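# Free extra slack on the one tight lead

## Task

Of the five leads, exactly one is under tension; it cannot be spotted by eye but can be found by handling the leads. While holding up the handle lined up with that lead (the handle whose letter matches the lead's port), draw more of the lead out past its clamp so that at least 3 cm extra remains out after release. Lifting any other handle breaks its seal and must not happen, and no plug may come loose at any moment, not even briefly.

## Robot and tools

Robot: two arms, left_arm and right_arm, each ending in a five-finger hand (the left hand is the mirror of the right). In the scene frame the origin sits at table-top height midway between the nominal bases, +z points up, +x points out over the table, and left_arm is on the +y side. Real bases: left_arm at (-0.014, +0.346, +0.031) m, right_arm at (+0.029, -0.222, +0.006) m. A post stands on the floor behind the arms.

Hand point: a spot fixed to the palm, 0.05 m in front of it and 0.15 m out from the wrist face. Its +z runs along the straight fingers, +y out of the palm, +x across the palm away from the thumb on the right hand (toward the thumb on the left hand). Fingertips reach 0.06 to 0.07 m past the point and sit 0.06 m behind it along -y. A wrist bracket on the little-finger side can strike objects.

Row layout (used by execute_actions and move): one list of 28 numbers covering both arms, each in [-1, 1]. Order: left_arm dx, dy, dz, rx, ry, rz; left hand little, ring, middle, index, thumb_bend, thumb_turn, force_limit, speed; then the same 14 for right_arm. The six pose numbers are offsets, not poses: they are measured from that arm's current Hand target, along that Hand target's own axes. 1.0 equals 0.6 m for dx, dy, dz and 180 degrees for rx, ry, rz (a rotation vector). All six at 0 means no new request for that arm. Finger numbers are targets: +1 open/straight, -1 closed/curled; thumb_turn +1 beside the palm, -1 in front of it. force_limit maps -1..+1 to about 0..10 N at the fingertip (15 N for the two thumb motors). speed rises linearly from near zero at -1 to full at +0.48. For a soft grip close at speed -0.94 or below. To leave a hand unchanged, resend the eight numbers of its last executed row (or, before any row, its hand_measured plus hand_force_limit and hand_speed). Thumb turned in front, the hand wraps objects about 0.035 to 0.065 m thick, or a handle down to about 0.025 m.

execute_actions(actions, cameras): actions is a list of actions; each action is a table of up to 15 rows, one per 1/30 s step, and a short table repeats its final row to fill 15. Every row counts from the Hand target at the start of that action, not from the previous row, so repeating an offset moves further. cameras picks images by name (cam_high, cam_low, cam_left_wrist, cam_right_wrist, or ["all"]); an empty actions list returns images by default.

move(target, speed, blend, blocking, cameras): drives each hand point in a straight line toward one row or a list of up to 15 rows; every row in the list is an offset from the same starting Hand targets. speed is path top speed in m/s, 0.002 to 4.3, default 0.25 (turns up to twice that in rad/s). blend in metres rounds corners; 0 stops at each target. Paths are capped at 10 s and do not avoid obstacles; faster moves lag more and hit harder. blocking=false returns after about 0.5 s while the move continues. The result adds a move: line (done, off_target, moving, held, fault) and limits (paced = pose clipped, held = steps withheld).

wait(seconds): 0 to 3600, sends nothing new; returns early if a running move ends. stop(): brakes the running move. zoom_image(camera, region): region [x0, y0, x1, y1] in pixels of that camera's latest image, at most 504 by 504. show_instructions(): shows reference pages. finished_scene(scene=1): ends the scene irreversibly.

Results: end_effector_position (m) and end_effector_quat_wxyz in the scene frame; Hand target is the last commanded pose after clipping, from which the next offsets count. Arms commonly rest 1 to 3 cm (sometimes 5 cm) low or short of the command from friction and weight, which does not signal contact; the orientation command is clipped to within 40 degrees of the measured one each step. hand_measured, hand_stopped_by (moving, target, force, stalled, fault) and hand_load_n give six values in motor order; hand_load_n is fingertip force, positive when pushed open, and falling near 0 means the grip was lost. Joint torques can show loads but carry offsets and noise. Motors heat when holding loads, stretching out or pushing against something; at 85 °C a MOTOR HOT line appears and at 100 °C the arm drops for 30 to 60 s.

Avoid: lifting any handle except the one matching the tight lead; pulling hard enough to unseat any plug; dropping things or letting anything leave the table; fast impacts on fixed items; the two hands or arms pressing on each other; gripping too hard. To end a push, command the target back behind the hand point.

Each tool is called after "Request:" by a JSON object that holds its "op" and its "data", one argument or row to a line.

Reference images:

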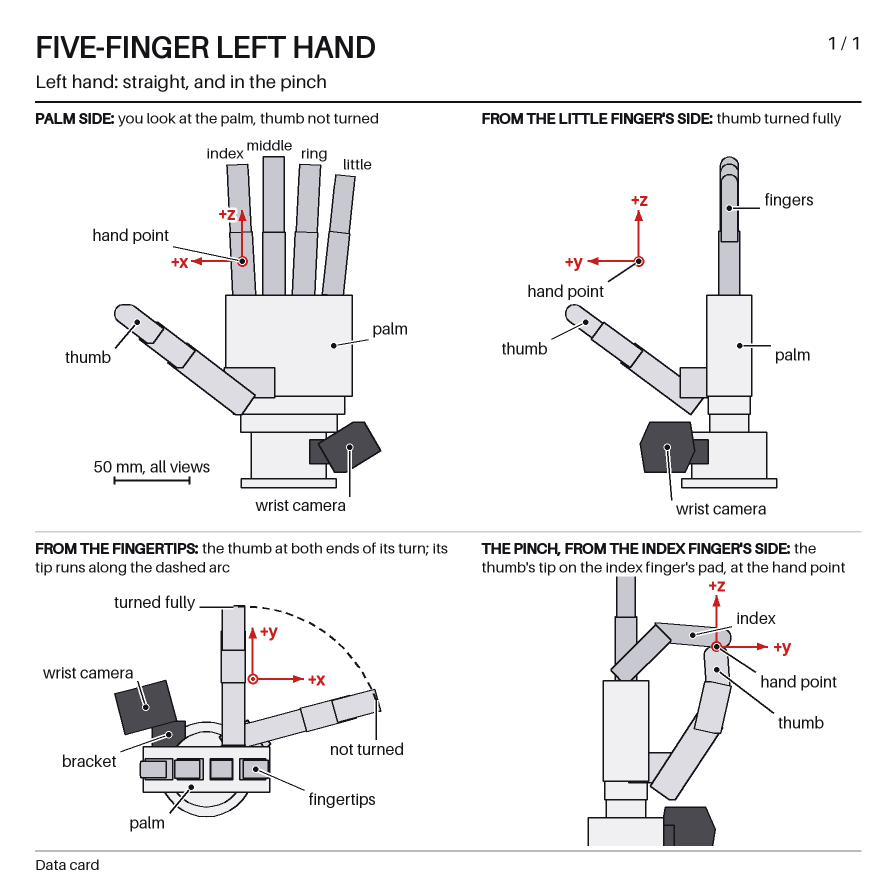

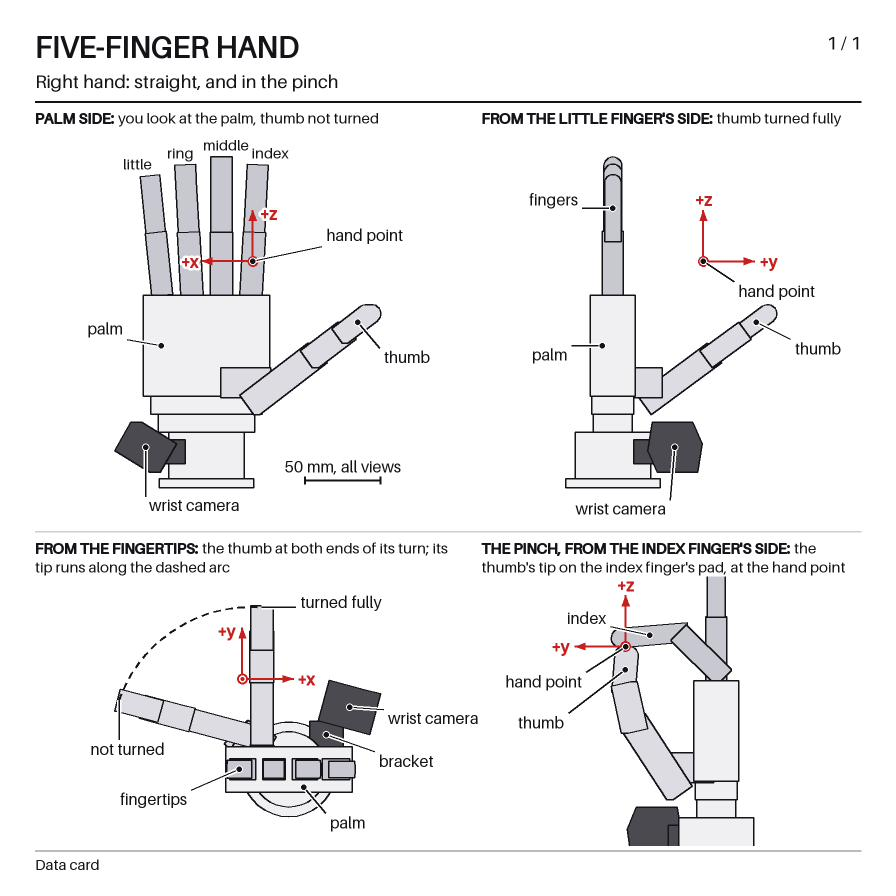

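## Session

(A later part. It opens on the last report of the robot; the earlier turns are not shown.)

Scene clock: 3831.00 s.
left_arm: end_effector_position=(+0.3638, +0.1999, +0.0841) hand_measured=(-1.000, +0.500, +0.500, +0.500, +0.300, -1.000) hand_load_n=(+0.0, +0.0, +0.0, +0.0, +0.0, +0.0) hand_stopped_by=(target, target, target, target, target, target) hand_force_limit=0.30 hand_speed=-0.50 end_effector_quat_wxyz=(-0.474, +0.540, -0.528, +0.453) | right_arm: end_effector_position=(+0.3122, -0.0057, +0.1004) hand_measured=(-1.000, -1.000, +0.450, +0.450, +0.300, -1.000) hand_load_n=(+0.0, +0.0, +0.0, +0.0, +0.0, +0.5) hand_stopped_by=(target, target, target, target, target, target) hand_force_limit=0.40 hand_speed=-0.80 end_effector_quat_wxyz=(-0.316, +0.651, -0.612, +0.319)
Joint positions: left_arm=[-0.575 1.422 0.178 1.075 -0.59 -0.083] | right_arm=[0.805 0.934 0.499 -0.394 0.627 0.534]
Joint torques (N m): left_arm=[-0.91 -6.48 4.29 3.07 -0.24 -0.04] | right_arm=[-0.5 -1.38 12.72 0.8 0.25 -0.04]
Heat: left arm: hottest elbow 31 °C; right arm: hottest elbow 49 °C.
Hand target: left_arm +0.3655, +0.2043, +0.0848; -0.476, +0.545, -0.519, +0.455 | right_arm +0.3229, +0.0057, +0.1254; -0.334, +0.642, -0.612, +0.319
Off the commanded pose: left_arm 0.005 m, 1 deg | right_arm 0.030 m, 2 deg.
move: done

Request:
{"op": "execute_actions", "data": {
  "actions": [
    [[0,0,0,0,0,0,-1,0.15,0.15,0.15,0.0,-1,0.2,-0.8,0,0,0,0,0,0,-1,-1,0.45,0.45,0.3,-1,0.4,-0.8]],
    [[0,0,0,0,0,0,-1,0.15,0.15,0.15,0.0,-1,0.2,-0.8,0,0,0,0,0,0,-1,-1,0.45,0.45,0.3,-1,0.4,-0.8]]
  ],
  "cameras": ["cam_left_wrist"]
}}

Scene clock: 3837.80 s.
left_arm: end_effector_position=(+0.3630, +0.2004, +0.0833) hand_measured=(-1.000, +0.150, +0.150, +0.150, +0.000, -1.000) hand_load_n=(+0.0, +0.0, +0.0, +0.0, +0.0, +0.0) hand_stopped_by=(target, target, target, target, target, target) hand_force_limit=0.20 hand_speed=-0.80 end_effector_quat_wxyz=(-0.474, +0.540, -0.529, +0.452) | right_arm: end_effector_position=(+0.3122, -0.0057, +0.1004) hand_measured=(-1.000, -1.000, +0.450, +0.450, +0.300, -1.000) hand_load_n=(+0.0, +0.0, +0.0, +0.0, +0.0, +0.0) hand_stopped_by=(target, target, target, target, target, target) hand_force_limit=0.40 hand_speed=-0.80 end_effector_quat_wxyz=(-0.316, +0.651, -0.612, +0.319)
Joint positions: left_arm=[-0.575 1.422 0.176 1.075 -0.59 -0.083] | right_arm=[0.805 0.934 0.499 -0.394 0.627 0.534]
Joint torques (N m): left_arm=[-1.03 -6.48 4.37 3.1 -0.24 -0.04] | right_arm=[-0.67 -1.2 12.72 0.8 0.25 -0.03]
Heat: left arm: hottest elbow 31 °C; right arm: hottest elbow 49 °C.
Hand target: left_arm +0.3655, +0.2043, +0.0848; -0.476, +0.545, -0.519, +0.455 | right_arm +0.3229, +0.0057, +0.1254; -0.334, +0.642, -0.612, +0.319
Off the commanded pose: left_arm 0.005 m, 1 deg | right_arm 0.030 m, 2 deg.
cam_left_wrist: T_world_to_cam=[[0.12531, -0.23633, 0.96356, -0.08087], [-0.49838, -0.85478, -0.14484, 0.36772], [0.85786, -0.46207, -0.22489, -0.08772]] pos_world=[0.26864, 0.25467, 0.11146]

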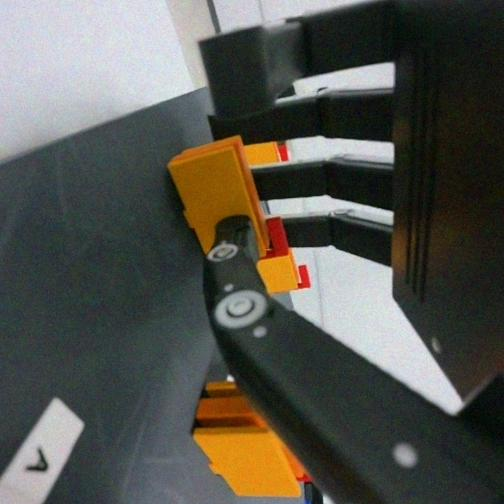

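Request:
{"op": "execute_actions", "data": {
  "actions": [
    [[0,0,0,0,0,0,-1,-0.3,-0.3,-0.3,-0.1,-1,-0.2,-0.9,0,0,0,0,0,0,-1,-1,0.45,0.45,0.3,-1,0.4,-0.8]],
    [[0,0,0,0,0,0,-1,-0.3,-0.3,-0.3,-0.1,-1,-0.2,-0.9,0,0,0,0,0,0,-1,-1,0.45,0.45,0.3,-1,0.4,-0.8]],
    [[0,0,0,0,0,0,-1,-0.3,-0.3,-0.3,-0.1,-1,-0.2,-0.9,0,0,0,0,0,0,-1,-1,0.45,0.45,0.3,-1,0.4,-0.8]]
  ],
  "cameras": ["cam_left_wrist"]
}}

Request:
{"op": "zoom_image", "data": {
  "camera": "cam_left_wrist",
  "region": [130, 100, 300, 300]
}}

Scene clock: 3844.97 s.
left_arm: end_effector_position=(+0.3637, +0.1995, +0.0832) hand_measured=(-1.000, -0.042, -0.024, -0.006, -0.096, -1.000) hand_load_n=(+0.0, +6.0, +3.5, +0.0, +4.5, +0.5) hand_stopped_by=(target, force, force, force, target, target) hand_force_limit=-0.20 hand_speed=-0.90 end_effector_quat_wxyz=(-0.473, +0.540, -0.528, +0.453) | right_arm: end_effector_position=(+0.3122, -0.0057, +0.1004) hand_measured=(-1.000, -1.000, +0.450, +0.450, +0.300, -1.000) hand_load_n=(+0.0, +0.5, +0.0, +0.0, +0.0, +0.0) hand_stopped_by=(target, target, target, target, target, target) hand_force_limit=0.40 hand_speed=-0.80 end_effector_quat_wxyz=(-0.316, +0.651, -0.612, +0.319)
Joint positions: left_arm=[-0.575 1.426 0.178 1.077 -0.589 -0.086] | right_arm=[0.805 0.934 0.499 -0.394 0.627 0.534]
Joint torques (N m): left_arm=[-0.91 -6.89 4.26 2.99 -0.31 -0.01] | right_arm=[-0.56 -1.26 12.71 0.84 0.24 -0.03]
Heat: left arm: hottest elbow 31 °C; right arm: hottest elbow 49 °C.
Hand target: left_arm +0.3655, +0.2044, +0.0848; -0.476, +0.545, -0.519, +0.454 | right_arm +0.3229, +0.0057, +0.1254; -0.334, +0.642, -0.612, +0.319
Off the commanded pose: left_arm 0.005 m, 1 deg | right_arm 0.030 m, 2 deg.
cam_left_wrist: T_world_to_cam=[[0.12447, -0.23335, 0.96439, -0.08148], [-0.49922, -0.8547, -0.14238, 0.36727], [0.85749, -0.46372, -0.22287, -0.08846]] pos_world=[0.26934, 0.25387, 0.11116]

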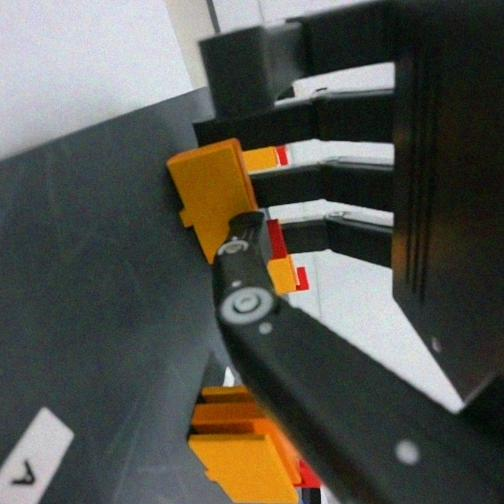

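Scaled by 2.520.

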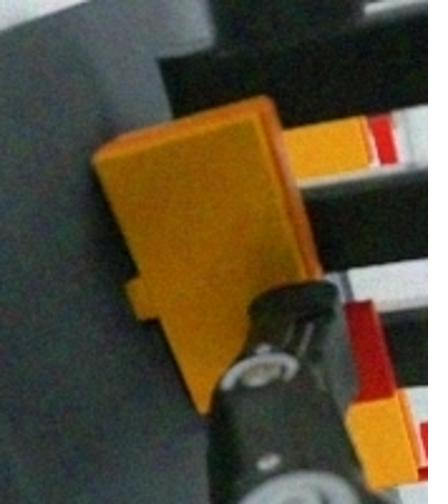

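Request:
{"op": "execute_actions", "data": {
  "actions": [
    [[0,0,0,0,0,0,-1,0.4,0.4,0.4,0.25,-1,-0.2,-0.6,0,0,0,0,0,0,-1,-1,0.45,0.45,0.3,-1,0.4,-0.8]],
    [[-0.001,-0.003,0.005,0.022,0,0,-1,0.4,0.4,0.4,0.25,-1,-0.2,-0.6,0,0,0,0,0,0,-1,-1,0.45,0.45,0.3,-1,0.4,-0.8]],
    [[0,0,0,0,0,0,-1,0.4,0.4,0.4,0.25,-1,-0.2,-0.6,0,0,0,0,0,0,-1,-1,0.45,0.45,0.3,-1,0.4,-0.8]]
  ],
  "cameras": ["cam_left_wrist"]
}}

Scene clock: 3855.50 s.
left_arm: end_effector_position=(+0.3673, +0.2008, +0.0840) hand_measured=(-1.000, +0.400, +0.400, +0.400, +0.250, -1.000) hand_load_n=(+0.0, +0.0, +0.0, +0.0, -0.5, +0.0) hand_stopped_by=(target, target, target, target, target, target) hand_force_limit=-0.20 hand_speed=-0.60 end_effector_quat_wxyz=(-0.487, +0.531, -0.506, +0.474) | right_arm: end_effector_position=(+0.3122, -0.0057, +0.1004) hand_measured=(-1.000, -1.000, +0.450, +0.450, +0.300, -1.000) hand_load_n=(+0.0, +0.0, +0.0, +0.0, +0.0, +0.0) hand_stopped_by=(target, target, target, target, target, target) hand_force_limit=0.40 hand_speed=-0.80 end_effector_quat_wxyz=(-0.316, +0.651, -0.612, +0.319)
Joint positions: left_arm=[-0.575 1.552 0.165 1.295 -0.599 -0.062] | right_arm=[0.805 0.934 0.499 -0.394 0.627 0.534]
Joint torques (N m): left_arm=[-1.2 -7.65 3.14 3.08 -0.19 0.23] | right_arm=[-0.44 -1.32 12.71 0.83 0.24 -0.03]
Heat: left arm: hottest elbow 31 °C; right arm: hottest elbow 49 °C.
Hand target: left_arm +0.3687, +0.2052, +0.0862; -0.495, +0.529, -0.503, +0.472 | right_arm +0.3229, +0.0057, +0.1254; -0.334, +0.642, -0.612, +0.319
Off the commanded pose: left_arm 0.005 m, 1 deg | right_arm 0.030 m, 2 deg.
cam_left_wrist: T_world_to_cam=[[0.0618, -0.21555, 0.97453, -0.06379], [-0.48264, -0.8611, -0.15986, 0.36696], [0.87363, -0.46047, -0.15726, -0.10288]] pos_world=[0.27094, 0.25487, 0.10465]

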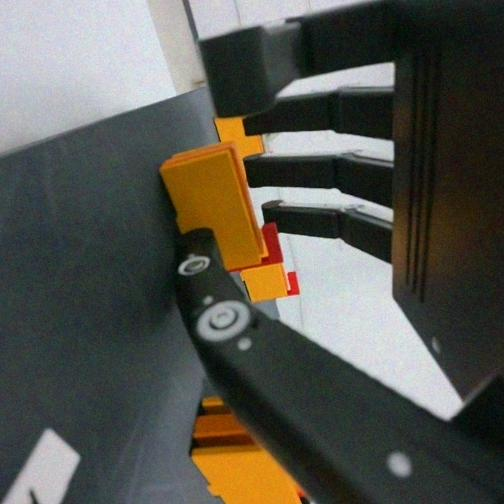

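Request:
{"op": "execute_actions", "data": {
  "actions": [
    [[0,0,0,0,0,0,-1,-0.3,-0.3,-0.3,0.1,-1,-0.2,-0.9,0,0,0,0,0,0,-1,-1,0.45,0.45,0.3,-1,0.4,-0.8]],
    [[0,0,0,0,0,0,-1,-0.3,-0.3,-0.3,0.1,-1,-0.2,-0.9,0,0,0,0,0,0,-1,-1,0.45,0.45,0.3,-1,0.4,-0.8]],
    [[0,0,0,0,0,0,-1,-0.3,-0.3,-0.3,0.1,-1,-0.2,-0.9,0,0,0,0,0,0,-1,-1,0.45,0.45,0.3,-1,0.4,-0.8]],
    [[0,0,0,0,0,0,-1,-0.3,-0.3,-0.3,0.1,-1,-0.2,-0.9,0,0,0,0,0,0,-1,-1,0.45,0.45,0.3,-1,0.4,-0.8]]
  ],
  "cameras": ["cam_left_wrist"]
}}

Request:
{"op": "zoom_image", "data": {
  "camera": "cam_left_wrist",
  "region": [130, 100, 300, 300]
}}

Scene clock: 3862.73 s.
left_arm: end_effector_position=(+0.3672, +0.2007, +0.0832) hand_measured=(-1.000, -0.092, -0.082, -0.074, +0.102, -1.000) hand_load_n=(+0.0, +4.0, +4.5, +2.5, +4.0, +0.0) hand_stopped_by=(target, force, force, force, target, target) hand_force_limit=-0.20 hand_speed=-0.90 end_effector_quat_wxyz=(-0.487, +0.531, -0.507, +0.473) | right_arm: end_effector_position=(+0.3122, -0.0057, +0.1004) hand_measured=(-1.000, -1.000, +0.450, +0.450, +0.300, -1.000) hand_load_n=(+0.0, +0.0, -0.5, +0.0, +0.0, +0.0) hand_stopped_by=(target, target, target, target, target, target) hand_force_limit=0.40 hand_speed=-0.80 end_effector_quat_wxyz=(-0.316, +0.651, -0.612, +0.319)
Joint positions: left_arm=[-0.575 1.555 0.165 1.297 -0.598 -0.061] | right_arm=[0.805 0.934 0.499 -0.394 0.627 0.534]
Joint torques (N m): left_arm=[-1.26 -7.77 3.14 3.03 -0.22 0.21] | right_arm=[-0.67 -1.26 12.71 0.83 0.24 -0.04]
Heat: left arm: hottest elbow 31 °C; right arm: hottest elbow 50 °C.
Hand target: left_arm +0.3688, +0.2051, +0.0864; -0.495, +0.528, -0.503, +0.472 | right_arm +0.3229, +0.0057, +0.1254; -0.334, +0.642, -0.612, +0.319
Off the commanded pose: left_arm 0.006 m, 1 deg | right_arm 0.030 m, 2 deg.
cam_left_wrist: T_world_to_cam=[[0.06267, -0.21763, 0.97402, -0.06286], [-0.48357, -0.86035, -0.16112, 0.36706], [0.87306, -0.46091, -0.15916, -0.10251]] pos_world=[0.27094, 0.25487, 0.10405]

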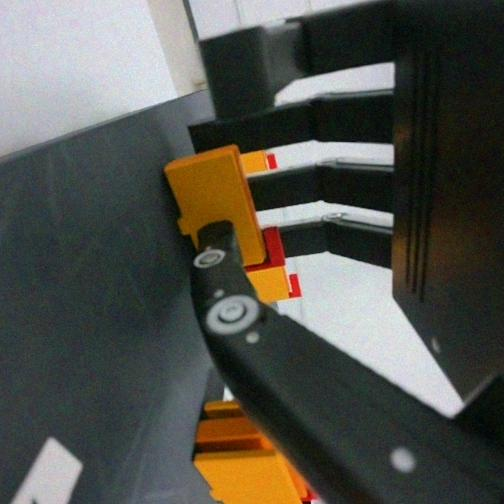

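Scaled by 2.520.

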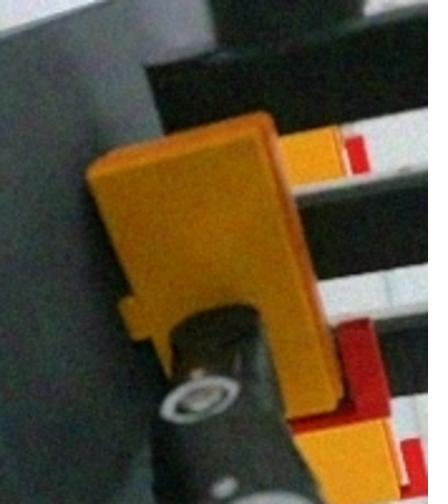

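Request:
{"op": "execute_actions", "data": {
  "actions": [
    [[0,0,0,0,0,0,-1,-0.5,-0.5,-0.5,0.1,-1,0.6,-0.88,0,0,0,0,0,0,-1,-1,0.45,0.45,0.3,-1,0.4,-0.8]],
    [[0,0,0,0,0,0,-1,-0.5,-0.5,-0.5,0.0,-1,0.6,-0.88,0,0,0,0,0,0,-1,-1,0.45,0.45,0.3,-1,0.4,-0.8]],
    [[0,0,0,0,0,0,-1,-0.55,-0.55,-0.55,-0.1,-1,1.0,-0.88,0,0,0,0,0,0,-1,-1,0.45,0.45,0.3,-1,0.4,-0.8]],
    [[0,0,0,0,0,0,-1,-0.6,-0.6,-0.6,-0.2,-1,1.0,-0.88,0,0,0,0,0,0,-1,-1,0.45,0.45,0.3,-1,0.4,-0.8]]
  ]
}}

Scene clock: 3876.80 s.
left_arm: end_effector_position=(+0.3679, +0.2008, +0.0834) hand_measured=(-1.000, -0.116, -0.102, -0.100, +0.078, -1.000) hand_load_n=(+0.0, +11.0, +10.0, +10.0, +14.0, +0.0) hand_stopped_by=(target, force, force, force, force, target) hand_force_limit=1.00 hand_speed=-0.88 end_effector_quat_wxyz=(-0.488, +0.530, -0.507, +0.473) | right_arm: end_effector_position=(+0.3122, -0.0057, +0.1004) hand_measured=(-1.000, -1.000, +0.450, +0.450, +0.300, -1.000) hand_load_n=(+0.0, +0.0, +0.0, +0.0, +0.0, +0.0) hand_stopped_by=(target, target, target, target, target, target) hand_force_limit=0.40 hand_speed=-0.80 end_effector_quat_wxyz=(-0.316, +0.651, -0.612, +0.319)
Joint positions: left_arm=[-0.574 1.556 0.166 1.297 -0.598 -0.06] | right_arm=[0.805 0.934 0.499 -0.394 0.627 0.534]
Joint torques (N m): left_arm=[-1.26 -7.94 3 3.04 -0.22 0.2] | right_arm=[-0.56 -1.26 12.71 0.81 0.25 -0.04]
Heat: left arm: hottest elbow 31 °C; right arm: hottest elbow 50 °C.
Hand target: left_arm +0.3688, +0.2051, +0.0864; -0.495, +0.529, -0.503, +0.472 | right_arm +0.3229, +0.0057, +0.1254; -0.334, +0.642, -0.612, +0.319
Off the commanded pose: left_arm 0.005 m, 1 deg | right_arm 0.030 m, 2 deg.

Request:
{"op": "execute_actions", "data": {
  "actions": [
    [[0,-0.0332,-0.0023,0.002,0,0,-1,-0.65,-0.65,-0.65,-0.3,-1,1.0,-0.88,0,0,0,0,0,0,-1,-1,0.45,0.45,0.3,-1,0.4,-0.8]],
    [[0,-0.0166,-0.0012,0.002,0,0,-1,-0.65,-0.65,-0.65,-0.3,-1,1.0,-0.88,0,0,0,0,0,0,-1,-1,0.45,0.45,0.3,-1,0.4,-0.8]]
  ],
  "cameras": ["cam_left_wrist"]
}}

Request:
{"op": "zoom_image", "data": {
  "camera": "cam_left_wrist",
  "region": [130, 100, 300, 300]
}}

Scene clock: 3883.57 s.
left_arm: end_effector_position=(+0.3679, +0.2011, +0.0863) hand_measured=(-1.000, -0.116, -0.100, -0.098, +0.082, -1.000) hand_load_n=(+0.0, +10.0, +11.0, +10.5, +16.0, +1.5) hand_stopped_by=(target, force, force, force, force, target) hand_force_limit=1.00 hand_speed=-0.88 end_effector_quat_wxyz=(-0.483, +0.534, -0.527, +0.453) | right_arm: end_effector_position=(+0.3122, -0.0057, +0.1004) hand_measured=(-1.000, -1.000, +0.450, +0.450, +0.300, -1.000) hand_load_n=(+0.0, +0.0, +0.0, +0.0, +0.0, +0.0) hand_stopped_by=(target, target, target, target, target, target) hand_force_limit=0.40 hand_speed=-0.80 end_effector_quat_wxyz=(-0.316, +0.651, -0.612, +0.319)
Joint positions: left_arm=[-0.57 1.44 0.183 1.106 -0.592 -0.059] | right_arm=[0.805 0.934 0.499 -0.394 0.627 0.534]
Joint torques (N m): left_arm=[-1.67 -13.22 3.3 3.66 -0.7 0.29] | right_arm=[-0.56 -1.26 12.7 0.79 0.24 -0.03]
Heat: left arm: hottest elbow 31 °C; right arm: hottest elbow 50 °C.
Hand target: left_arm +0.3684, +0.2052, +0.1161; -0.498, +0.525, -0.500, +0.475 | right_arm +0.3229, +0.0057, +0.1254; -0.334, +0.642, -0.612, +0.319
Off the commanded pose: left_arm 0.030 m, 5 deg | right_arm 0.030 m, 2 deg.
cam_left_wrist: T_world_to_cam=[[0.10927, -0.24826, 0.96251, -0.07578], [-0.49353, -0.85408, -0.16426, 0.37093], [0.86284, -0.45708, -0.21585, -0.09456]] pos_world=[0.27294, 0.25477, 0.11346]

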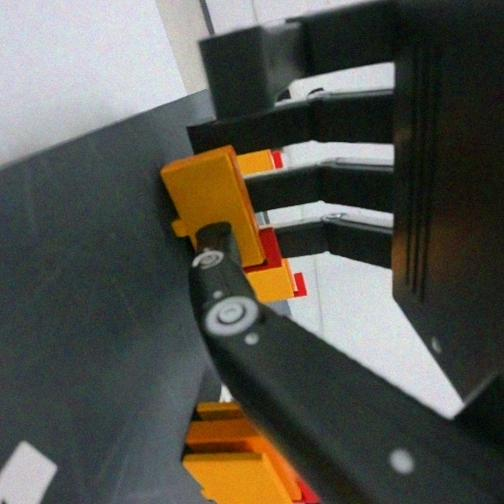

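Scaled by 2.520.

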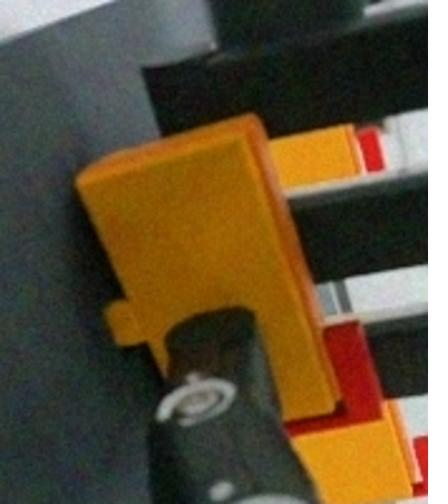

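Request:
{"op": "execute_actions", "data": {
  "actions": [
    [[0,-0.0166,-0.0012,0.016,0,0,-1,-0.7,-0.7,-0.7,-0.4,-1,1.0,-0.88,0,0,0,0,0,0,-1,-1,0.45,0.45,0.3,-1,0.4,-0.8]],
    [[0,-0.0166,-0.0012,0.006,0,0,-1,-0.75,-0.75,-0.75,-0.45,-1,1.0,-0.88,0,0,0,0,0,0,-1,-1,0.45,0.45,0.3,-1,0.4,-0.8]]
  ],
  "cameras": ["cam_left_wrist"]
}}

Request:
{"op": "zoom_image", "data": {
  "camera": "cam_left_wrist",
  "region": [130, 100, 300, 300]
}}

Scene clock: 3889.27 s.
left_arm: end_effector_position=(+0.3684, +0.2015, +0.0872) hand_measured=(-1.000, -0.118, -0.100, -0.098, +0.082, -1.000) hand_load_n=(+0.5, +10.5, +10.5, +10.5, +16.0, +2.0) hand_stopped_by=(target, force, force, force, force, target) hand_force_limit=1.00 hand_speed=-0.88 end_effector_quat_wxyz=(-0.485, +0.531, -0.525, +0.454) | right_arm: end_effector_position=(+0.3122, -0.0057, +0.1004) hand_measured=(-1.000, -1.000, +0.450, +0.450, +0.300, -1.000) hand_load_n=(+0.0, +0.0, +0.0, +0.0, +0.0, +0.0) hand_stopped_by=(target, target, target, target, target, target) hand_force_limit=0.40 hand_speed=-0.80 end_effector_quat_wxyz=(-0.316, +0.651, -0.612, +0.319)
Joint positions: left_arm=[-0.57 1.449 0.181 1.127 -0.593 -0.052] | right_arm=[0.805 0.934 0.499 -0.394 0.627 0.534]
Joint torques (N m): left_arm=[-2.61 -14.68 2.59 5.86 -1.3 0.63] | right_arm=[-0.56 -1.26 12.71 0.8 0.25 -0.03]
Heat: left arm: hottest elbow 31 °C; right arm: hottest elbow 50 °C.
Hand target: left_arm +0.3675, +0.2052, +0.1361; -0.516, +0.508, -0.483, +0.492 | right_arm +0.3229, +0.0057, +0.1254; -0.334, +0.642, -0.612, +0.319
Off the commanded pose: left_arm 0.049 m, 8 deg | right_arm 0.030 m, 2 deg.
cam_left_wrist: T_world_to_cam=[[0.10122, -0.24999, 0.96294, -0.07333], [-0.4916, -0.85406, -0.17005, 0.37145], [0.86492, -0.45617, -0.20934, -0.09609]] pos_world=[0.27314, 0.25507, 0.11366]

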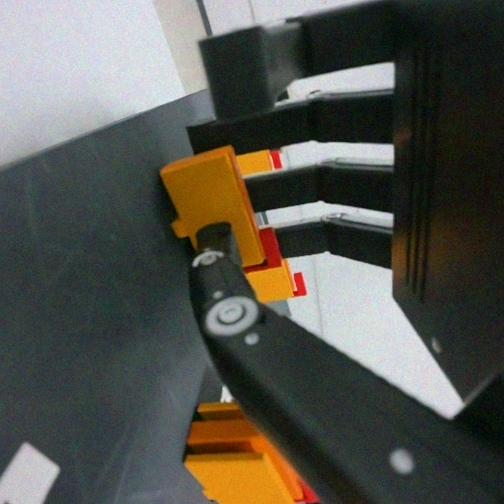

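Scaled by 2.520.

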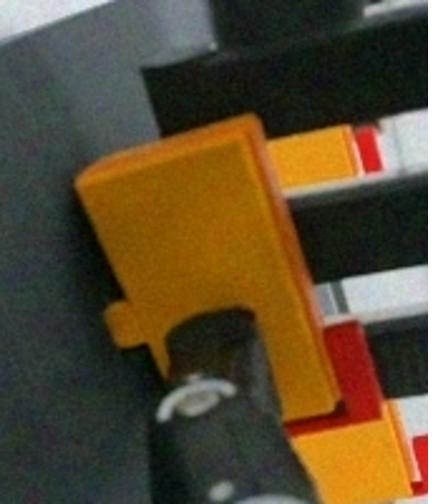

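Request:
{"op": "execute_actions", "data": {
  "actions": [
    [[0,-0.025,-0.001,0.004,0,0,-1,-0.8,-0.8,-0.8,-0.5,-1,1.0,-0.88,0,0,0,0,0,0,-1,-1,0.45,0.45,0.3,-1,0.4,-0.8]],
    [[0,0,0,0,0,0,-1,-0.8,-0.8,-0.8,-0.5,-1,1.0,-0.88,0,0,0,0,0,0,-1,-1,0.45,0.45,0.3,-1,0.4,-0.8]]
  ]
}}

Scene clock: 3895.43 s.
left_arm: end_effector_position=(+0.3680, +0.2018, +0.0884) hand_measured=(-1.000, -0.118, -0.100, -0.098, +0.082, -1.000) hand_load_n=(+0.0, +11.5, +12.5, +12.5, +13.0, +2.5) hand_stopped_by=(target, force, force, force, force, target) hand_force_limit=1.00 hand_speed=-0.88 end_effector_quat_wxyz=(-0.487, +0.528, -0.531, +0.450) | right_arm: end_effector_position=(+0.3122, -0.0057, +0.1004) hand_measured=(-1.000, -1.000, +0.450, +0.450, +0.300, -1.000) hand_load_n=(+0.0, +0.0, +0.0, +0.0, +0.0, +0.0) hand_stopped_by=(target, target, target, target, target, target) hand_force_limit=0.40 hand_speed=-0.80 end_effector_quat_wxyz=(-0.316, +0.651, -0.612, +0.319)
Joint positions: left_arm=[-0.57 1.427 0.184 1.095 -0.59 -0.041] | right_arm=[0.805 0.934 0.499 -0.394 0.627 0.534]
Joint torques (N m): left_arm=[-2.78 -17.79 2.93 5.41 -1.52 0.61] | right_arm=[-0.62 -1.26 12.72 0.81 0.26 -0.04]
Heat: left arm: hottest elbow 31 °C; right arm: hottest elbow 50 °C.
Hand target: left_arm +0.3668, +0.2051, +0.1513; -0.519, +0.505, -0.480, +0.495 | right_arm +0.3229, +0.0057, +0.1254; -0.334, +0.642, -0.612, +0.319
Off the commanded pose: left_arm 0.063 m, 9 deg | right_arm 0.030 m, 2 deg.

Request:
{"op": "execute_actions", "data": {
  "actions": [
    [[0,-0.014,-0.001,0.002,0,0,-1,-0.85,-0.85,-0.85,-0.55,-1,1.0,-0.88,0,0,0,0,0,0,-1,-1,0.45,0.45,0.3,-1,0.4,-0.8]]
  ],
  "cameras": ["cam_left_wrist"]
}}

Request:
{"op": "zoom_image", "data": {
  "camera": "cam_left_wrist",
  "region": [130, 100, 300, 300]
}}

Scene clock: 3899.10 s.
left_arm: end_effector_position=(+0.3676, +0.2026, +0.0994) hand_measured=(-1.000, -0.118, -0.100, -0.098, +0.066, -1.000) hand_load_n=(+0.0, +12.0, +13.5, +14.5, +14.5, +2.5) hand_stopped_by=(target, force, force, force, force, target) hand_force_limit=1.00 hand_speed=-0.88 end_effector_quat_wxyz=(+0.490, -0.524, +0.529, -0.452) | right_arm: end_effector_position=(+0.3122, -0.0057, +0.1004) hand_measured=(-1.000, -1.000, +0.450, +0.450, +0.300, -1.000) hand_load_n=(+0.0, +0.0, +0.0, +0.0, +0.0, +0.0) hand_stopped_by=(target, target, target, target, target, target) hand_force_limit=0.40 hand_speed=-0.80 end_effector_quat_wxyz=(-0.316, +0.651, -0.612, +0.319)
Joint positions: left_arm=[-0.57 1.369 0.183 1.054 -0.589 -0.028] | right_arm=[0.805 0.934 0.499 -0.394 0.627 0.534]
Joint torques (N m): left_arm=[-2.96 -16.97 3.71 5.14 -1.61 0.54] | right_arm=[-0.62 -1.26 12.7 0.81 0.25 -0.03]
Heat: left arm: hottest elbow 31 °C; right arm: hottest elbow 50 °C.
Hand target: left_arm +0.3658, +0.2051, +0.1594; +0.521, -0.503, +0.479, -0.497 | right_arm +0.3229, +0.0057, +0.1254; -0.334, +0.642, -0.612, +0.319
Off the commanded pose: left_arm 0.060 m, 9 deg | right_arm 0.030 m, 2 deg.
cam_left_wrist: T_world_to_cam=[[0.09408, -0.26833, 0.95872, -0.07805], [-0.49601, -0.8476, -0.18856, 0.37614], [0.86321, -0.45779, -0.21284, -0.09109]] pos_world=[0.27254, 0.25617, 0.12637]

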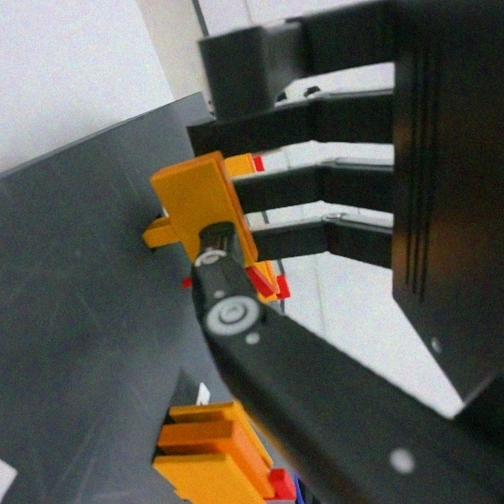

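Scaled by 2.520.

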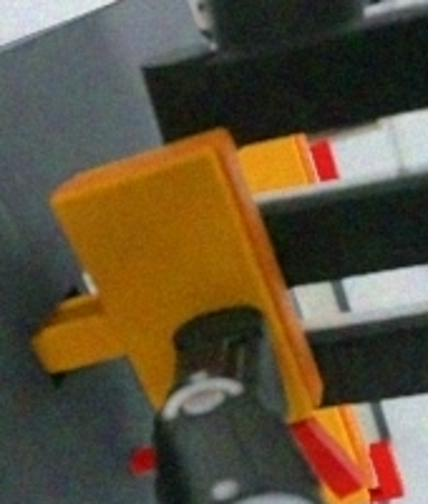

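Request:
{"op": "execute_actions", "data": {
  "actions": [
    [[0,0.02,0,0,0,0,-1,-0.85,-0.85,-0.85,-0.55,-1,1.0,-0.88,0,0,0,0,0,0,-1,-1,0.45,0.45,0.3,-1,0.4,-0.8]]
  ],
  "cameras": ["cam_left_wrist", "cam_right_wrist", "cam_high"]
}}

Scene clock: 3904.50 s.
left_arm: end_effector_position=(+0.3682, +0.2025, +0.0994) hand_measured=(-1.000, -0.118, -0.100, -0.098, +0.066, -1.000) hand_load_n=(+0.0, +11.5, +12.0, +13.0, +14.0, +2.5) hand_stopped_by=(target, force, force, force, force, target) hand_force_limit=1.00 hand_speed=-0.88 end_effector_quat_wxyz=(+0.492, -0.523, +0.527, -0.455) | right_arm: end_effector_position=(+0.3122, -0.0057, +0.1004) hand_measured=(-1.000, -1.000, +0.450, +0.450, +0.300, -1.000) hand_load_n=(+0.0, +0.0, +0.0, +0.0, +0.5, +0.0) hand_stopped_by=(target, target, target, target, target, target) hand_force_limit=0.40 hand_speed=-0.80 end_effector_quat_wxyz=(-0.316, +0.651, -0.612, +0.319)
Joint positions: left_arm=[-0.57 1.385 0.181 1.081 -0.59 -0.026] | right_arm=[0.805 0.934 0.499 -0.394 0.627 0.534]
Joint torques (N m): left_arm=[-2.96 -13.27 3.08 6.5 -1.57 0.5] | right_arm=[-0.5 -1.38 12.72 0.84 0.25 -0.03]
Heat: left arm: hottest elbow 31 °C; right arm: hottest elbow 50 °C.
Hand target: left_arm +0.3663, +0.2051, +0.1476; +0.521, -0.503, +0.478, -0.497 | right_arm +0.3229, +0.0057, +0.1254; -0.334, +0.642, -0.612, +0.319
Off the commanded pose: left_arm 0.048 m, 8 deg | right_arm 0.030 m, 2 deg.
cam_left_wrist: T_world_to_cam=[[0.0861, -0.26587, 0.96016, -0.07576], [-0.49404, -0.84829, -0.19059, 0.37599], [0.86516, -0.45794, -0.20439, -0.09312]] pos_world=[0.27284, 0.25617, 0.12537]
cam_right_wrist: T_world_to_cam=[[-0.53216, -0.28751, -0.79633, 0.24788], [-0.56194, 0.82347, 0.07822, 0.17298], [0.63327, 0.48912, -0.59978, -0.01957]] pos_world=[0.24151, -0.0616, 0.17212]
Images, in order (width x height): cam_high 504x504, cam_left_wrist 504x504, cam_right_wrist 504x504.

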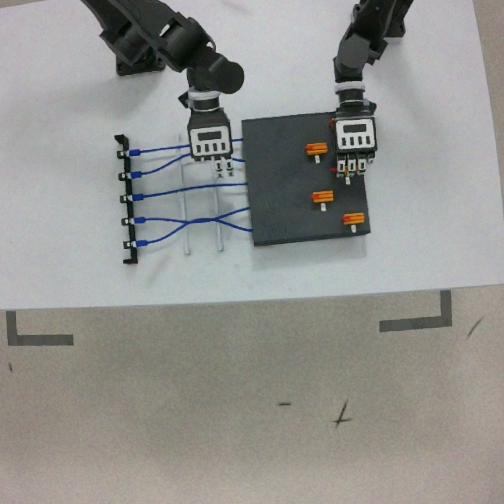

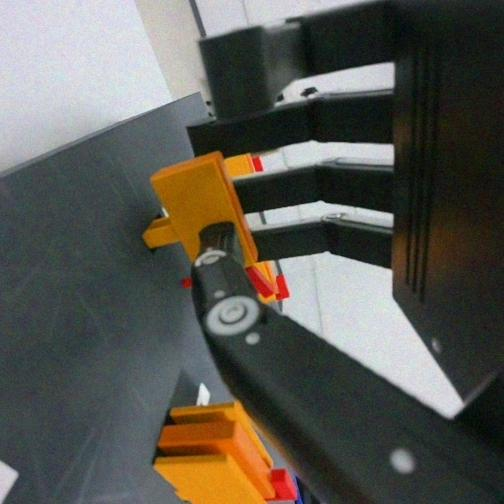

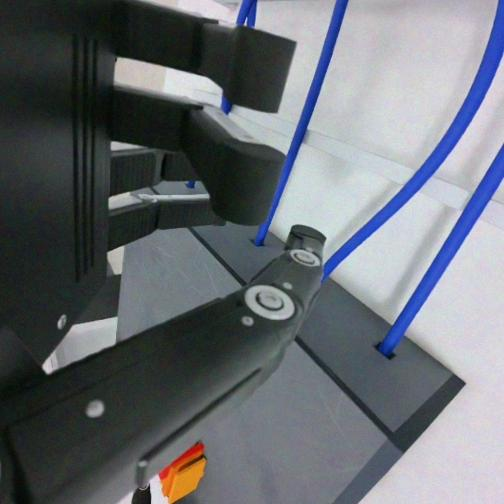

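Request:
{"op": "move", "data": {
  "target": [0, 0, 0, 0, 0, 0, -1, -0.85, -0.85, -0.85, -0.55, -1, 1.0, -0.88, 0.004, 0.0014, 0.1008, 0, 0, 0, -1, -1, 0.45, 0.45, 0.3, -1, 0.4, -0.8],
  "speed": 0.08,
  "cameras": ["cam_right_wrist"]
}}

Scene clock: 3915.30 s.
left_arm: end_effector_position=(+0.3682, +0.2025, +0.0994) hand_measured=(-1.000, -0.118, -0.100, -0.098, +0.066, -1.000) hand_load_n=(+0.0, +12.0, +12.0, +13.5, +14.0, +2.5) hand_stopped_by=(target, force, force, force, force, target) hand_force_limit=1.00 hand_speed=-0.88 end_effector_quat_wxyz=(+0.492, -0.523, +0.527, -0.455) | right_arm: end_effector_position=(+0.3539, -0.0068, +0.0709) hand_measured=(-1.000, -1.000, +0.450, +0.450, +0.300, -1.000) hand_load_n=(+0.0, +0.0, +0.0, +0.0, +0.0, +0.0) hand_stopped_by=(target, target, target, target, target, target) hand_force_limit=0.40 hand_speed=-0.80 end_effector_quat_wxyz=(-0.313, +0.652, -0.615, +0.315)
Joint positions: left_arm=[-0.57 1.385 0.181 1.081 -0.59 -0.026] | right_arm=[0.684 1.095 0.499 -0.186 0.538 0.439]
Joint torques (N m): left_arm=[-3.02 -13.27 3.07 6.49 -1.57 0.49] | right_arm=[-0.91 -1.61 11.52 2.19 0.14 -0.1]
Heat: left arm: hottest elbow 31 °C; right arm: hottest elbow 50 °C.
Hand target: left_arm +0.3663, +0.2051, +0.1476; +0.521, -0.503, +0.478, -0.497 | right_arm +0.3720, +0.0058, +0.0900; -0.334, +0.642, -0.612, +0.319
Off the commanded pose: left_arm 0.048 m, 8 deg | right_arm 0.029 m, 3 deg.
move: off_target (right_arm)
cam_right_wrist: T_world_to_cam=[[-0.54137, -0.28411, -0.79133, 0.24922], [-0.55951, 0.82427, 0.08684, 0.19812], [0.62759, 0.48977, -0.60519, -0.06062]] pos_world=[0.28381, -0.06281, 0.14332]

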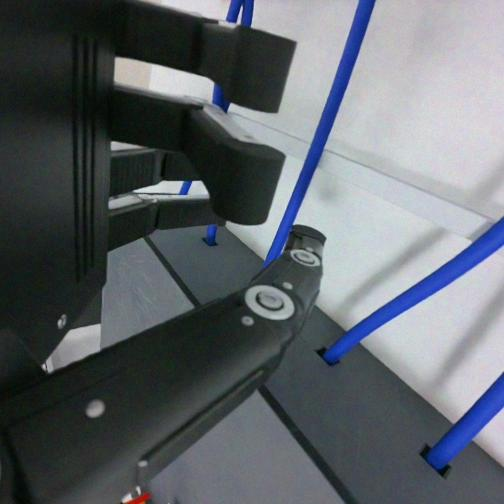

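Request:
{"op": "move", "data": {
  "target": [0, 0, 0, 0, 0, 0, -1, -0.85, -0.85, -0.85, -0.55, -1, 1.0, -0.88, -0.0073, 0.0029, 0.0338, 0, 0, 0, -1, -1, 0.45, 0.45, 0.3, -1, 0.4, -0.8],
  "speed": 0.06,
  "cameras": ["cam_right_wrist"]
}}

Scene clock: 3920.93 s.
left_arm: end_effector_position=(+0.3682, +0.2025, +0.0994) hand_measured=(-1.000, -0.118, -0.100, -0.098, +0.066, -1.000) hand_load_n=(+0.0, +11.5, +12.0, +13.5, +14.0, +3.0) hand_stopped_by=(target, force, force, force, force, target) hand_force_limit=1.00 hand_speed=-0.88 end_effector_quat_wxyz=(+0.492, -0.523, +0.527, -0.455) | right_arm: end_effector_position=(+0.3657, -0.0035, +0.0565) hand_measured=(-1.000, -1.000, +0.450, +0.450, +0.300, -1.000) hand_load_n=(+0.0, +0.0, +0.0, +0.0, +0.0, +0.0) hand_stopped_by=(target, target, target, target, target, target) hand_force_limit=0.40 hand_speed=-0.80 end_effector_quat_wxyz=(-0.311, +0.653, -0.615, +0.314)
Joint positions: left_arm=[-0.57 1.385 0.181 1.081 -0.59 -0.026] | right_arm=[0.664 1.169 0.503 -0.113 0.522 0.423]
Joint torques (N m): left_arm=[-3.02 -13.22 3.07 6.49 -1.58 0.5] | right_arm=[-0.97 -1.96 11.7 2.19 0.13 -0.12]
Heat: left arm: hottest elbow 31 °C; right arm: hottest elbow 50 °C.
Hand target: left_arm +0.3663, +0.2051, +0.1476; +0.521, -0.503, +0.478, -0.497 | right_arm +0.3875, +0.0107, +0.0770; -0.334, +0.642, -0.612, +0.319
Off the commanded pose: left_arm 0.048 m, 8 deg | right_arm 0.033 m, 3 deg.
move: off_target (right_arm)
cam_right_wrist: T_world_to_cam=[[-0.54425, -0.28688, -0.78835, 0.24601], [-0.56024, 0.82375, 0.087, 0.20352], [0.62444, 0.48901, -0.60905, -0.07703]] pos_world=[0.29601, -0.0594, 0.12931]

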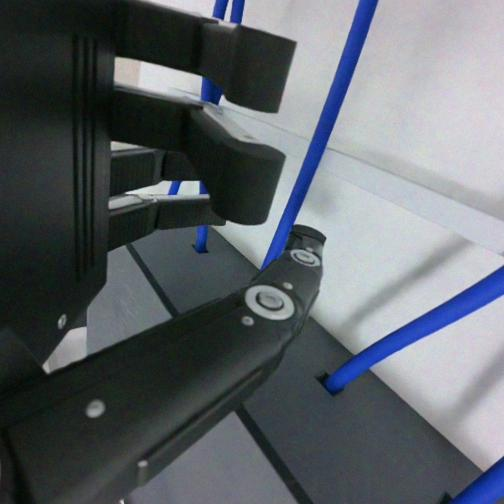

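Request:
{"op": "move", "data": {
  "target": [0, 0, 0, 0, 0, 0, -1, -0.85, -0.85, -0.85, -0.55, -1, 1.0, -0.88, 0.0028, 0.0268, 0.0197, 0, 0, 0, -1, -1, 0.45, 0.45, 0.3, -1, 0.4, -0.8],
  "speed": 0.05,
  "cameras": ["cam_right_wrist"]
}}

Scene clock: 3925.53 s.
left_arm: end_effector_position=(+0.3682, +0.2025, +0.0994) hand_measured=(-1.000, -0.118, -0.100, -0.098, +0.066, -1.000) hand_load_n=(+0.0, +11.5, +12.0, +13.5, +14.0, +3.0) hand_stopped_by=(target, force, force, force, force, target) hand_force_limit=1.00 hand_speed=-0.88 end_effector_quat_wxyz=(+0.492, -0.523, +0.527, -0.455) | right_arm: end_effector_position=(+0.3769, +0.0042, +0.0501) hand_measured=(-1.000, -1.000, +0.450, +0.450, +0.300, -1.000) hand_load_n=(+0.0, +0.0, +0.0, +0.0, +0.0, +0.0) hand_stopped_by=(target, target, target, target, target, target) hand_force_limit=0.40 hand_speed=-0.80 end_effector_quat_wxyz=(-0.325, +0.647, -0.614, +0.315)
Joint positions: left_arm=[-0.57 1.385 0.181 1.081 -0.59 -0.026] | right_arm=[0.659 1.22 0.503 -0.03 0.517 0.419]
Joint torques (N m): left_arm=[-2.96 -13.27 3.07 6.49 -1.58 0.49] | right_arm=[-1.08 -2.43 9.2 2.28 0.13 -0.11]
Heat: left arm: hottest elbow 31 °C; right arm: hottest elbow 50 °C.
Hand target: left_arm +0.3663, +0.2051, +0.1476; +0.521, -0.503, +0.478, -0.497 | right_arm +0.3880, +0.0091, +0.0570; -0.334, +0.642, -0.612, +0.319
Off the commanded pose: left_arm 0.048 m, 8 deg | right_arm 0.014 m, 1 deg.
move: off_target (right_arm)
cam_right_wrist: T_world_to_cam=[[-0.52648, -0.27163, -0.80563, 0.24335], [-0.56282, 0.82158, 0.09079, 0.20472], [0.63722, 0.50122, -0.58543, -0.09772]] pos_world=[0.30561, -0.05311, 0.12026]

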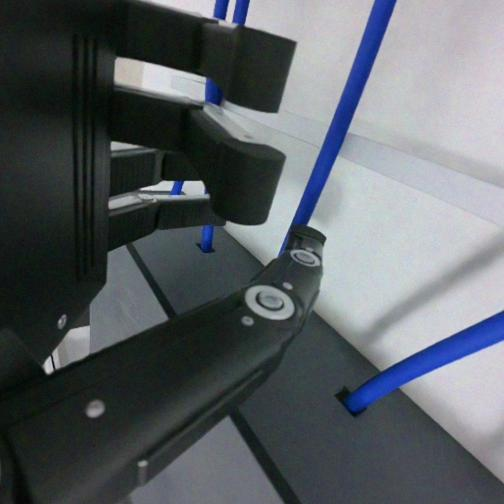

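Request:
{"op": "move", "data": {
  "target": [0, 0, 0, 0, 0, 0, -1, -0.85, -0.85, -0.85, -0.55, -1, 1.0, -0.88, -0.0005, 0.0206, 0.0083, 0, 0, 0, -1, -1, 0.45, 0.45, 0.3, -1, 0.4, -0.8],
  "speed": 0.04,
  "cameras": ["cam_right_wrist"]
}}

Scene clock: 3935.63 s.
left_arm: end_effector_position=(+0.3682, +0.2025, +0.0994) hand_measured=(-1.000, -0.118, -0.100, -0.098, +0.066, -1.000) hand_load_n=(+0.0, +12.0, +12.0, +13.5, +14.5, +2.5) hand_stopped_by=(target, force, force, force, force, target) hand_force_limit=1.00 hand_speed=-0.88 end_effector_quat_wxyz=(+0.492, -0.523, +0.527, -0.455) | right_arm: end_effector_position=(+0.3827, +0.0082, +0.0483) hand_measured=(-1.000, -1.000, +0.450, +0.450, +0.300, -1.000) hand_load_n=(+0.0, +0.0, +0.0, -2.0, +0.0, +0.0) hand_stopped_by=(target, target, target, target, target, target) hand_force_limit=0.40 hand_speed=-0.80 end_effector_quat_wxyz=(-0.333, +0.642, -0.614, +0.318)
Joint positions: left_arm=[-0.57 1.385 0.181 1.081 -0.59 -0.026] | right_arm=[0.659 1.244 0.503 0.014 0.521 0.418]
Joint torques (N m): left_arm=[-2.9 -13.22 3.07 6.49 -1.57 0.5] | right_arm=[-0.5 -2.2 7.39 2.51 0.18 -0.06]
Heat: left arm: hottest elbow 31 °C; right arm: hottest elbow 49 °C.
Hand target: left_arm +0.3663, +0.2051, +0.1476; +0.521, -0.503, +0.478, -0.497 | right_arm +0.3850, +0.0092, +0.0441; -0.334, +0.642, -0.612, +0.319
Off the commanded pose: left_arm 0.048 m, 8 deg | right_arm 0.005 m, 0 deg.
move: done
cam_right_wrist: T_world_to_cam=[[-0.51354, -0.26167, -0.81719, 0.24157], [-0.56243, 0.8219, 0.09027, 0.20481], [0.64803, 0.50597, -0.56925, -0.10951]] pos_world=[0.31021, -0.04971, 0.11658]

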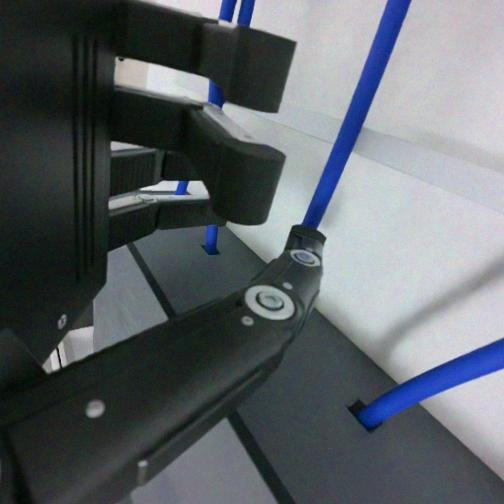

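Request:
{"op": "move", "data": {
  "target": [0, 0, 0, 0, 0, 0, -1, -0.85, -0.85, -0.85, -0.55, -1, 1.0, -0.88, 0.0023, -0.0049, -0.0279, 0, 0, 0, -1, -1, 0.45, 0.45, 0.3, -1, 0.4, -0.8],
  "speed": 0.04
}}

Scene clock: 3944.60 s.
left_arm: end_effector_position=(+0.3682, +0.2025, +0.0994) hand_measured=(-1.000, -0.118, -0.100, -0.098, +0.066, -1.000) hand_load_n=(+0.0, +11.5, +12.0, +13.0, +14.5, +2.5) hand_stopped_by=(target, force, force, force, force, target) hand_force_limit=1.00 hand_speed=-0.88 end_effector_quat_wxyz=(+0.492, -0.523, +0.527, -0.455) | right_arm: end_effector_position=(+0.3781, +0.0075, +0.0568) hand_measured=(-1.000, -1.000, +0.450, +0.450, +0.300, -1.000) hand_load_n=(+0.0, +0.0, +0.0, +0.0, +0.0, +0.0) hand_stopped_by=(target, target, target, target, target, target) hand_force_limit=0.40 hand_speed=-0.80 end_effector_quat_wxyz=(-0.336, +0.641, -0.611, +0.321)
Joint positions: left_arm=[-0.57 1.385 0.181 1.081 -0.59 -0.026] | right_arm=[0.671 1.208 0.5 -0.012 0.534 0.418]
Joint torques (N m): left_arm=[-2.96 -13.27 3.07 6.5 -1.57 0.49] | right_arm=[0.09 -4.07 7.3 0.95 0.28 0.11]
Heat: left arm: hottest elbow 31 °C; right arm: hottest elbow 48 °C.
Hand target: left_arm +0.3663, +0.2051, +0.1476; +0.521, -0.503, +0.478, -0.497 | right_arm +0.3729, +0.0072, +0.0559; -0.334, +0.642, -0.612, +0.319
Off the commanded pose: left_arm 0.048 m, 8 deg | right_arm 0.005 m, 0 deg.
move: done

Request:
{"op": "move", "data": {
  "target": [0, 0, 0, 0, 0, 0, -1, -0.85, -0.85, -0.85, -0.55, -1, 1.0, -0.88, 0.0008, 0.0284, 0.0117, 0, 0, 0, -1, -1, 0.45, 0.45, 0.3, -1, 0.4, -0.8],
  "speed": 0.04,
  "cameras": ["cam_right_wrist"]
}}

Scene clock: 3949.53 s.
left_arm: end_effector_position=(+0.3682, +0.2025, +0.0994) hand_measured=(-1.000, -0.118, -0.100, -0.098, +0.066, -1.000) hand_load_n=(+0.0, +11.5, +12.0, +13.5, +14.0, +3.0) hand_stopped_by=(target, force, force, force, force, target) hand_force_limit=1.00 hand_speed=-0.88 end_effector_quat_wxyz=(+0.492, -0.523, +0.527, -0.455) | right_arm: end_effector_position=(+0.3705, +0.0036, +0.0423) hand_measured=(-1.000, -1.000, +0.450, +0.450, +0.300, -1.000) hand_load_n=(+0.0, +0.0, +0.0, +0.0, +0.0, +0.0) hand_stopped_by=(target, target, target, target, target, target) hand_force_limit=0.40 hand_speed=-0.80 end_effector_quat_wxyz=(-0.331, +0.644, -0.611, +0.321)
Joint positions: left_arm=[-0.57 1.385 0.181 1.081 -0.59 -0.026] | right_arm=[0.678 1.225 0.468 0.022 0.539 0.423]
Joint torques (N m): left_arm=[-2.9 -13.22 3.07 6.5 -1.57 0.49] | right_arm=[0.15 -2.08 6.93 2.37 0.29 0.12]
Heat: left arm: hottest elbow 31 °C; right arm: hottest elbow 47 °C.
Hand target: left_arm +0.3663, +0.2051, +0.1476; +0.521, -0.503, +0.478, -0.497 | right_arm +0.3690, +0.0066, +0.0380; -0.334, +0.642, -0.612, +0.319
Off the commanded pose: left_arm 0.048 m, 8 deg | right_arm 0.005 m, 0 deg.
move: done
cam_right_wrist: T_world_to_cam=[[-0.51077, -0.27095, -0.8159, 0.22825], [-0.56478, 0.82127, 0.08083, 0.20352], [0.64818, 0.50209, -0.57251, -0.10255]] pos_world=[0.298, -0.05381, 0.11107]

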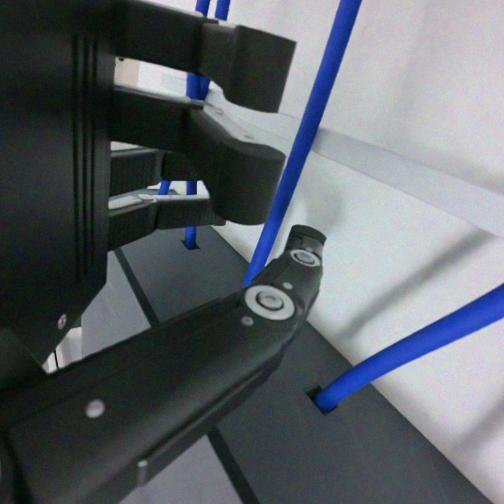

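Request:
{"op": "move", "data": {
  "target": [0, 0, 0, 0, 0, 0, -1, -0.85, -0.85, -0.85, -0.55, -1, 1.0, -0.88, -0.001, 0.0085, 0.0085, 0, 0, 0, -1, -1, 0.45, 0.45, 0.3, -1, 0.4, -0.8],
  "speed": 0.04,
  "cameras": ["cam_right_wrist"]
}}

Scene clock: 3953.77 s.
left_arm: end_effector_position=(+0.3682, +0.2025, +0.0994) hand_measured=(-1.000, -0.118, -0.100, -0.098, +0.066, -1.000) hand_load_n=(+0.0, +11.5, +12.0, +13.5, +14.0, +3.0) hand_stopped_by=(target, force, force, force, force, target) hand_force_limit=1.00 hand_speed=-0.88 end_effector_quat_wxyz=(+0.492, -0.523, +0.527, -0.455) | right_arm: end_effector_position=(+0.3715, +0.0045, +0.0347) hand_measured=(-1.000, -1.000, +0.450, +0.450, +0.300, -1.000) hand_load_n=(+0.0, +0.0, +0.0, +0.0, +0.0, +0.0) hand_stopped_by=(target, target, target, target, target, target) hand_force_limit=0.40 hand_speed=-0.80 end_effector_quat_wxyz=(-0.331, +0.644, -0.611, +0.321)
Joint positions: left_arm=[-0.57 1.385 0.181 1.081 -0.59 -0.026] | right_arm=[0.678 1.252 0.462 0.055 0.539 0.423]
Joint torques (N m): left_arm=[-2.96 -13.27 3.07 6.5 -1.57 0.49] | right_arm=[0.03 -2.49 6.76 2.21 0.26 0.12]
Heat: left arm: hottest elbow 31 °C; right arm: hottest elbow 46 °C.
Hand target: left_arm +0.3663, +0.2051, +0.1476; +0.521, -0.503, +0.478, -0.497 | right_arm +0.3702, +0.0072, +0.0308; -0.334, +0.642, -0.612, +0.319
Off the commanded pose: left_arm 0.048 m, 8 deg | right_arm 0.005 m, 1 deg.
move: done
cam_right_wrist: T_world_to_cam=[[-0.51124, -0.27131, -0.81549, 0.22296], [-0.5647, 0.82134, 0.08076, 0.20394], [0.64788, 0.50179, -0.57311, -0.10781]] pos_world=[0.299, -0.05291, 0.10357]

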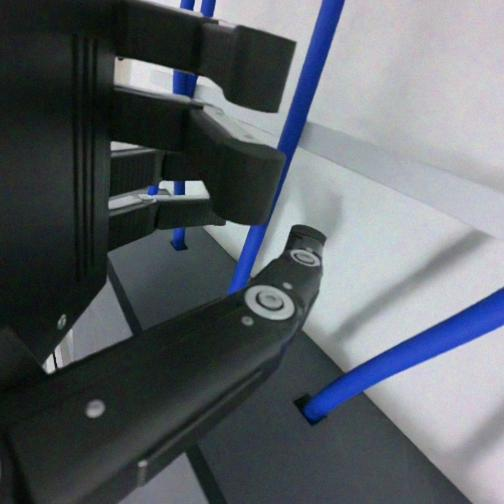

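Request:
{"op": "execute_actions", "data": {
  "actions": [
    [[0,0,0,0,0,0,-1,-0.85,-0.85,-0.85,-0.55,-1,1.0,-0.88,0,0,0,0,0,0,-1,-1,-0.3,-0.3,0.3,-1,-0.2,-0.88]],
    [[0,0,0,0,0,0,-1,-0.85,-0.85,-0.85,-0.55,-1,1.0,-0.88,0,0,0,0,0,0,-1,-1,-0.3,-0.3,0.3,-1,-0.2,-0.88]],
    [[0,0,0,0,0,0,-1,-0.85,-0.85,-0.85,-0.55,-1,1.0,-0.88,0,0,0,0,0,0,-1,-1,-0.3,-0.3,0.3,-1,-0.2,-0.88]],
    [[0,0,0,0,0,0,-1,-0.85,-0.85,-0.85,-0.55,-1,1.0,-0.88,0,0,0,0,0,0,-1,-1,-0.3,-0.3,0.3,-1,-0.2,-0.88]]
  ],
  "cameras": ["cam_right_wrist"]
}}

Scene clock: 3961.27 s.
left_arm: end_effector_position=(+0.3682, +0.2025, +0.0994) hand_measured=(-1.000, -0.118, -0.100, -0.098, +0.066, -1.000) hand_load_n=(+0.0, +11.5, +12.0, +13.5, +14.0, +3.0) hand_stopped_by=(target, force, force, force, force, target) hand_force_limit=1.00 hand_speed=-0.88 end_effector_quat_wxyz=(+0.492, -0.523, +0.527, -0.455) | right_arm: end_effector_position=(+0.3728, +0.0043, +0.0352) hand_measured=(-1.000, -1.000, -0.298, -0.284, +0.300, -1.000) hand_load_n=(+0.0, +0.0, +3.0, +4.0, +0.0, +0.0) hand_stopped_by=(target, target, target, force, target, target) hand_force_limit=-0.20 hand_speed=-0.88 end_effector_quat_wxyz=(-0.332, +0.642, -0.611, +0.323)
Joint positions: left_arm=[-0.57 1.385 0.181 1.081 -0.59 -0.026] | right_arm=[0.678 1.254 0.462 0.061 0.544 0.424]
Joint torques (N m): left_arm=[-2.96 -13.27 3.03 6.52 -1.57 0.49] | right_arm=[0.15 -2.67 6.78 2.06 0.06 0.11]
Heat: left arm: hottest elbow 31 °C; right arm: hottest elbow 45 °C.
Hand target: left_arm +0.3663, +0.2051, +0.1476; +0.521, -0.503, +0.478, -0.497 | right_arm +0.3702, +0.0073, +0.0309; -0.334, +0.642, -0.612, +0.319
Off the commanded pose: left_arm 0.048 m, 8 deg | right_arm 0.006 m, 1 deg.
cam_right_wrist: T_world_to_cam=[[-0.50789, -0.26884, -0.81839, 0.22278], [-0.5617, 0.82366, 0.07802, 0.20376], [0.6531, 0.49931, -0.56934, -0.1104]] pos_world=[0.29971, -0.05281, 0.10357]

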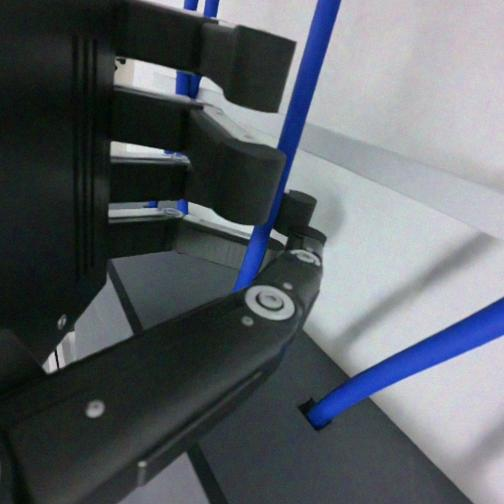

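Request:
{"op": "execute_actions", "data": {
  "actions": [
    [[0,0,0,0,0,0,-1,-0.85,-0.85,-0.85,-0.55,-1,1.0,-0.88,0,0,0,0,0,0,-1,-1,-0.45,-0.45,0.05,-1,0.4,-0.88]],
    [[0,0,0,0,0,0,-1,-0.85,-0.85,-0.85,-0.55,-1,1.0,-0.88,0,0,0,0,0,0,-1,-1,-0.45,-0.45,0.05,-1,0.4,-0.88]],
    [[0,0,0,0,0,0,-1,-0.85,-0.85,-0.85,-0.55,-1,1.0,-0.88,0,0,0,0,0,0,-1,-1,-0.45,-0.45,0.05,-1,0.4,-0.88]]
  ],
  "cameras": ["cam_right_wrist"]
}}

Scene clock: 3968.00 s.
left_arm: end_effector_position=(+0.3682, +0.2025, +0.0994) hand_measured=(-1.000, -0.118, -0.100, -0.098, +0.066, -1.000) hand_load_n=(+0.0, +11.5, +12.0, +13.5, +14.0, +2.5) hand_stopped_by=(target, force, force, force, force, target) hand_force_limit=1.00 hand_speed=-0.88 end_effector_quat_wxyz=(+0.492, -0.523, +0.527, -0.455) | right_arm: end_effector_position=(+0.3731, +0.0042, +0.0342) hand_measured=(-1.000, -1.000, -0.318, -0.370, +0.240, -1.000) hand_load_n=(+0.0, +0.0, +7.5, +7.5, +10.5, +0.5) hand_stopped_by=(target, target, force, force, force, target) hand_force_limit=0.40 hand_speed=-0.88 end_effector_quat_wxyz=(-0.331, +0.641, -0.612, +0.324)
Joint positions: left_arm=[-0.57 1.385 0.181 1.081 -0.59 -0.026] | right_arm=[0.678 1.258 0.462 0.064 0.546 0.425]
Joint torques (N m): left_arm=[-3.02 -13.27 3.08 6.5 -1.57 0.49] | right_arm=[0.15 -2.96 6.75 1.94 -0.01 0.1]
Heat: left arm: hottest elbow 30 °C; right arm: hottest elbow 45 °C.
Hand target: left_arm +0.3663, +0.2051, +0.1476; +0.521, -0.503, +0.478, -0.497 | right_arm +0.3702, +0.0073, +0.0308; -0.334, +0.642, -0.612, +0.319
Off the commanded pose: left_arm 0.048 m, 8 deg | right_arm 0.005 m, 1 deg.
cam_right_wrist: T_world_to_cam=[[-0.50871, -0.26901, -0.81783, 0.22235], [-0.56036, 0.82463, 0.07731, 0.20359], [0.65361, 0.49761, -0.57024, -0.11125]] pos_world=[0.29991, -0.05271, 0.10267]

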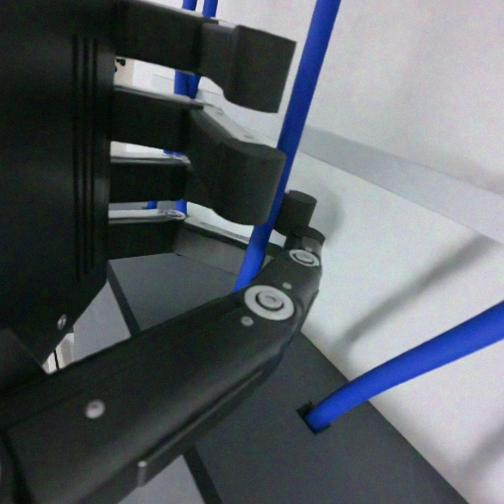

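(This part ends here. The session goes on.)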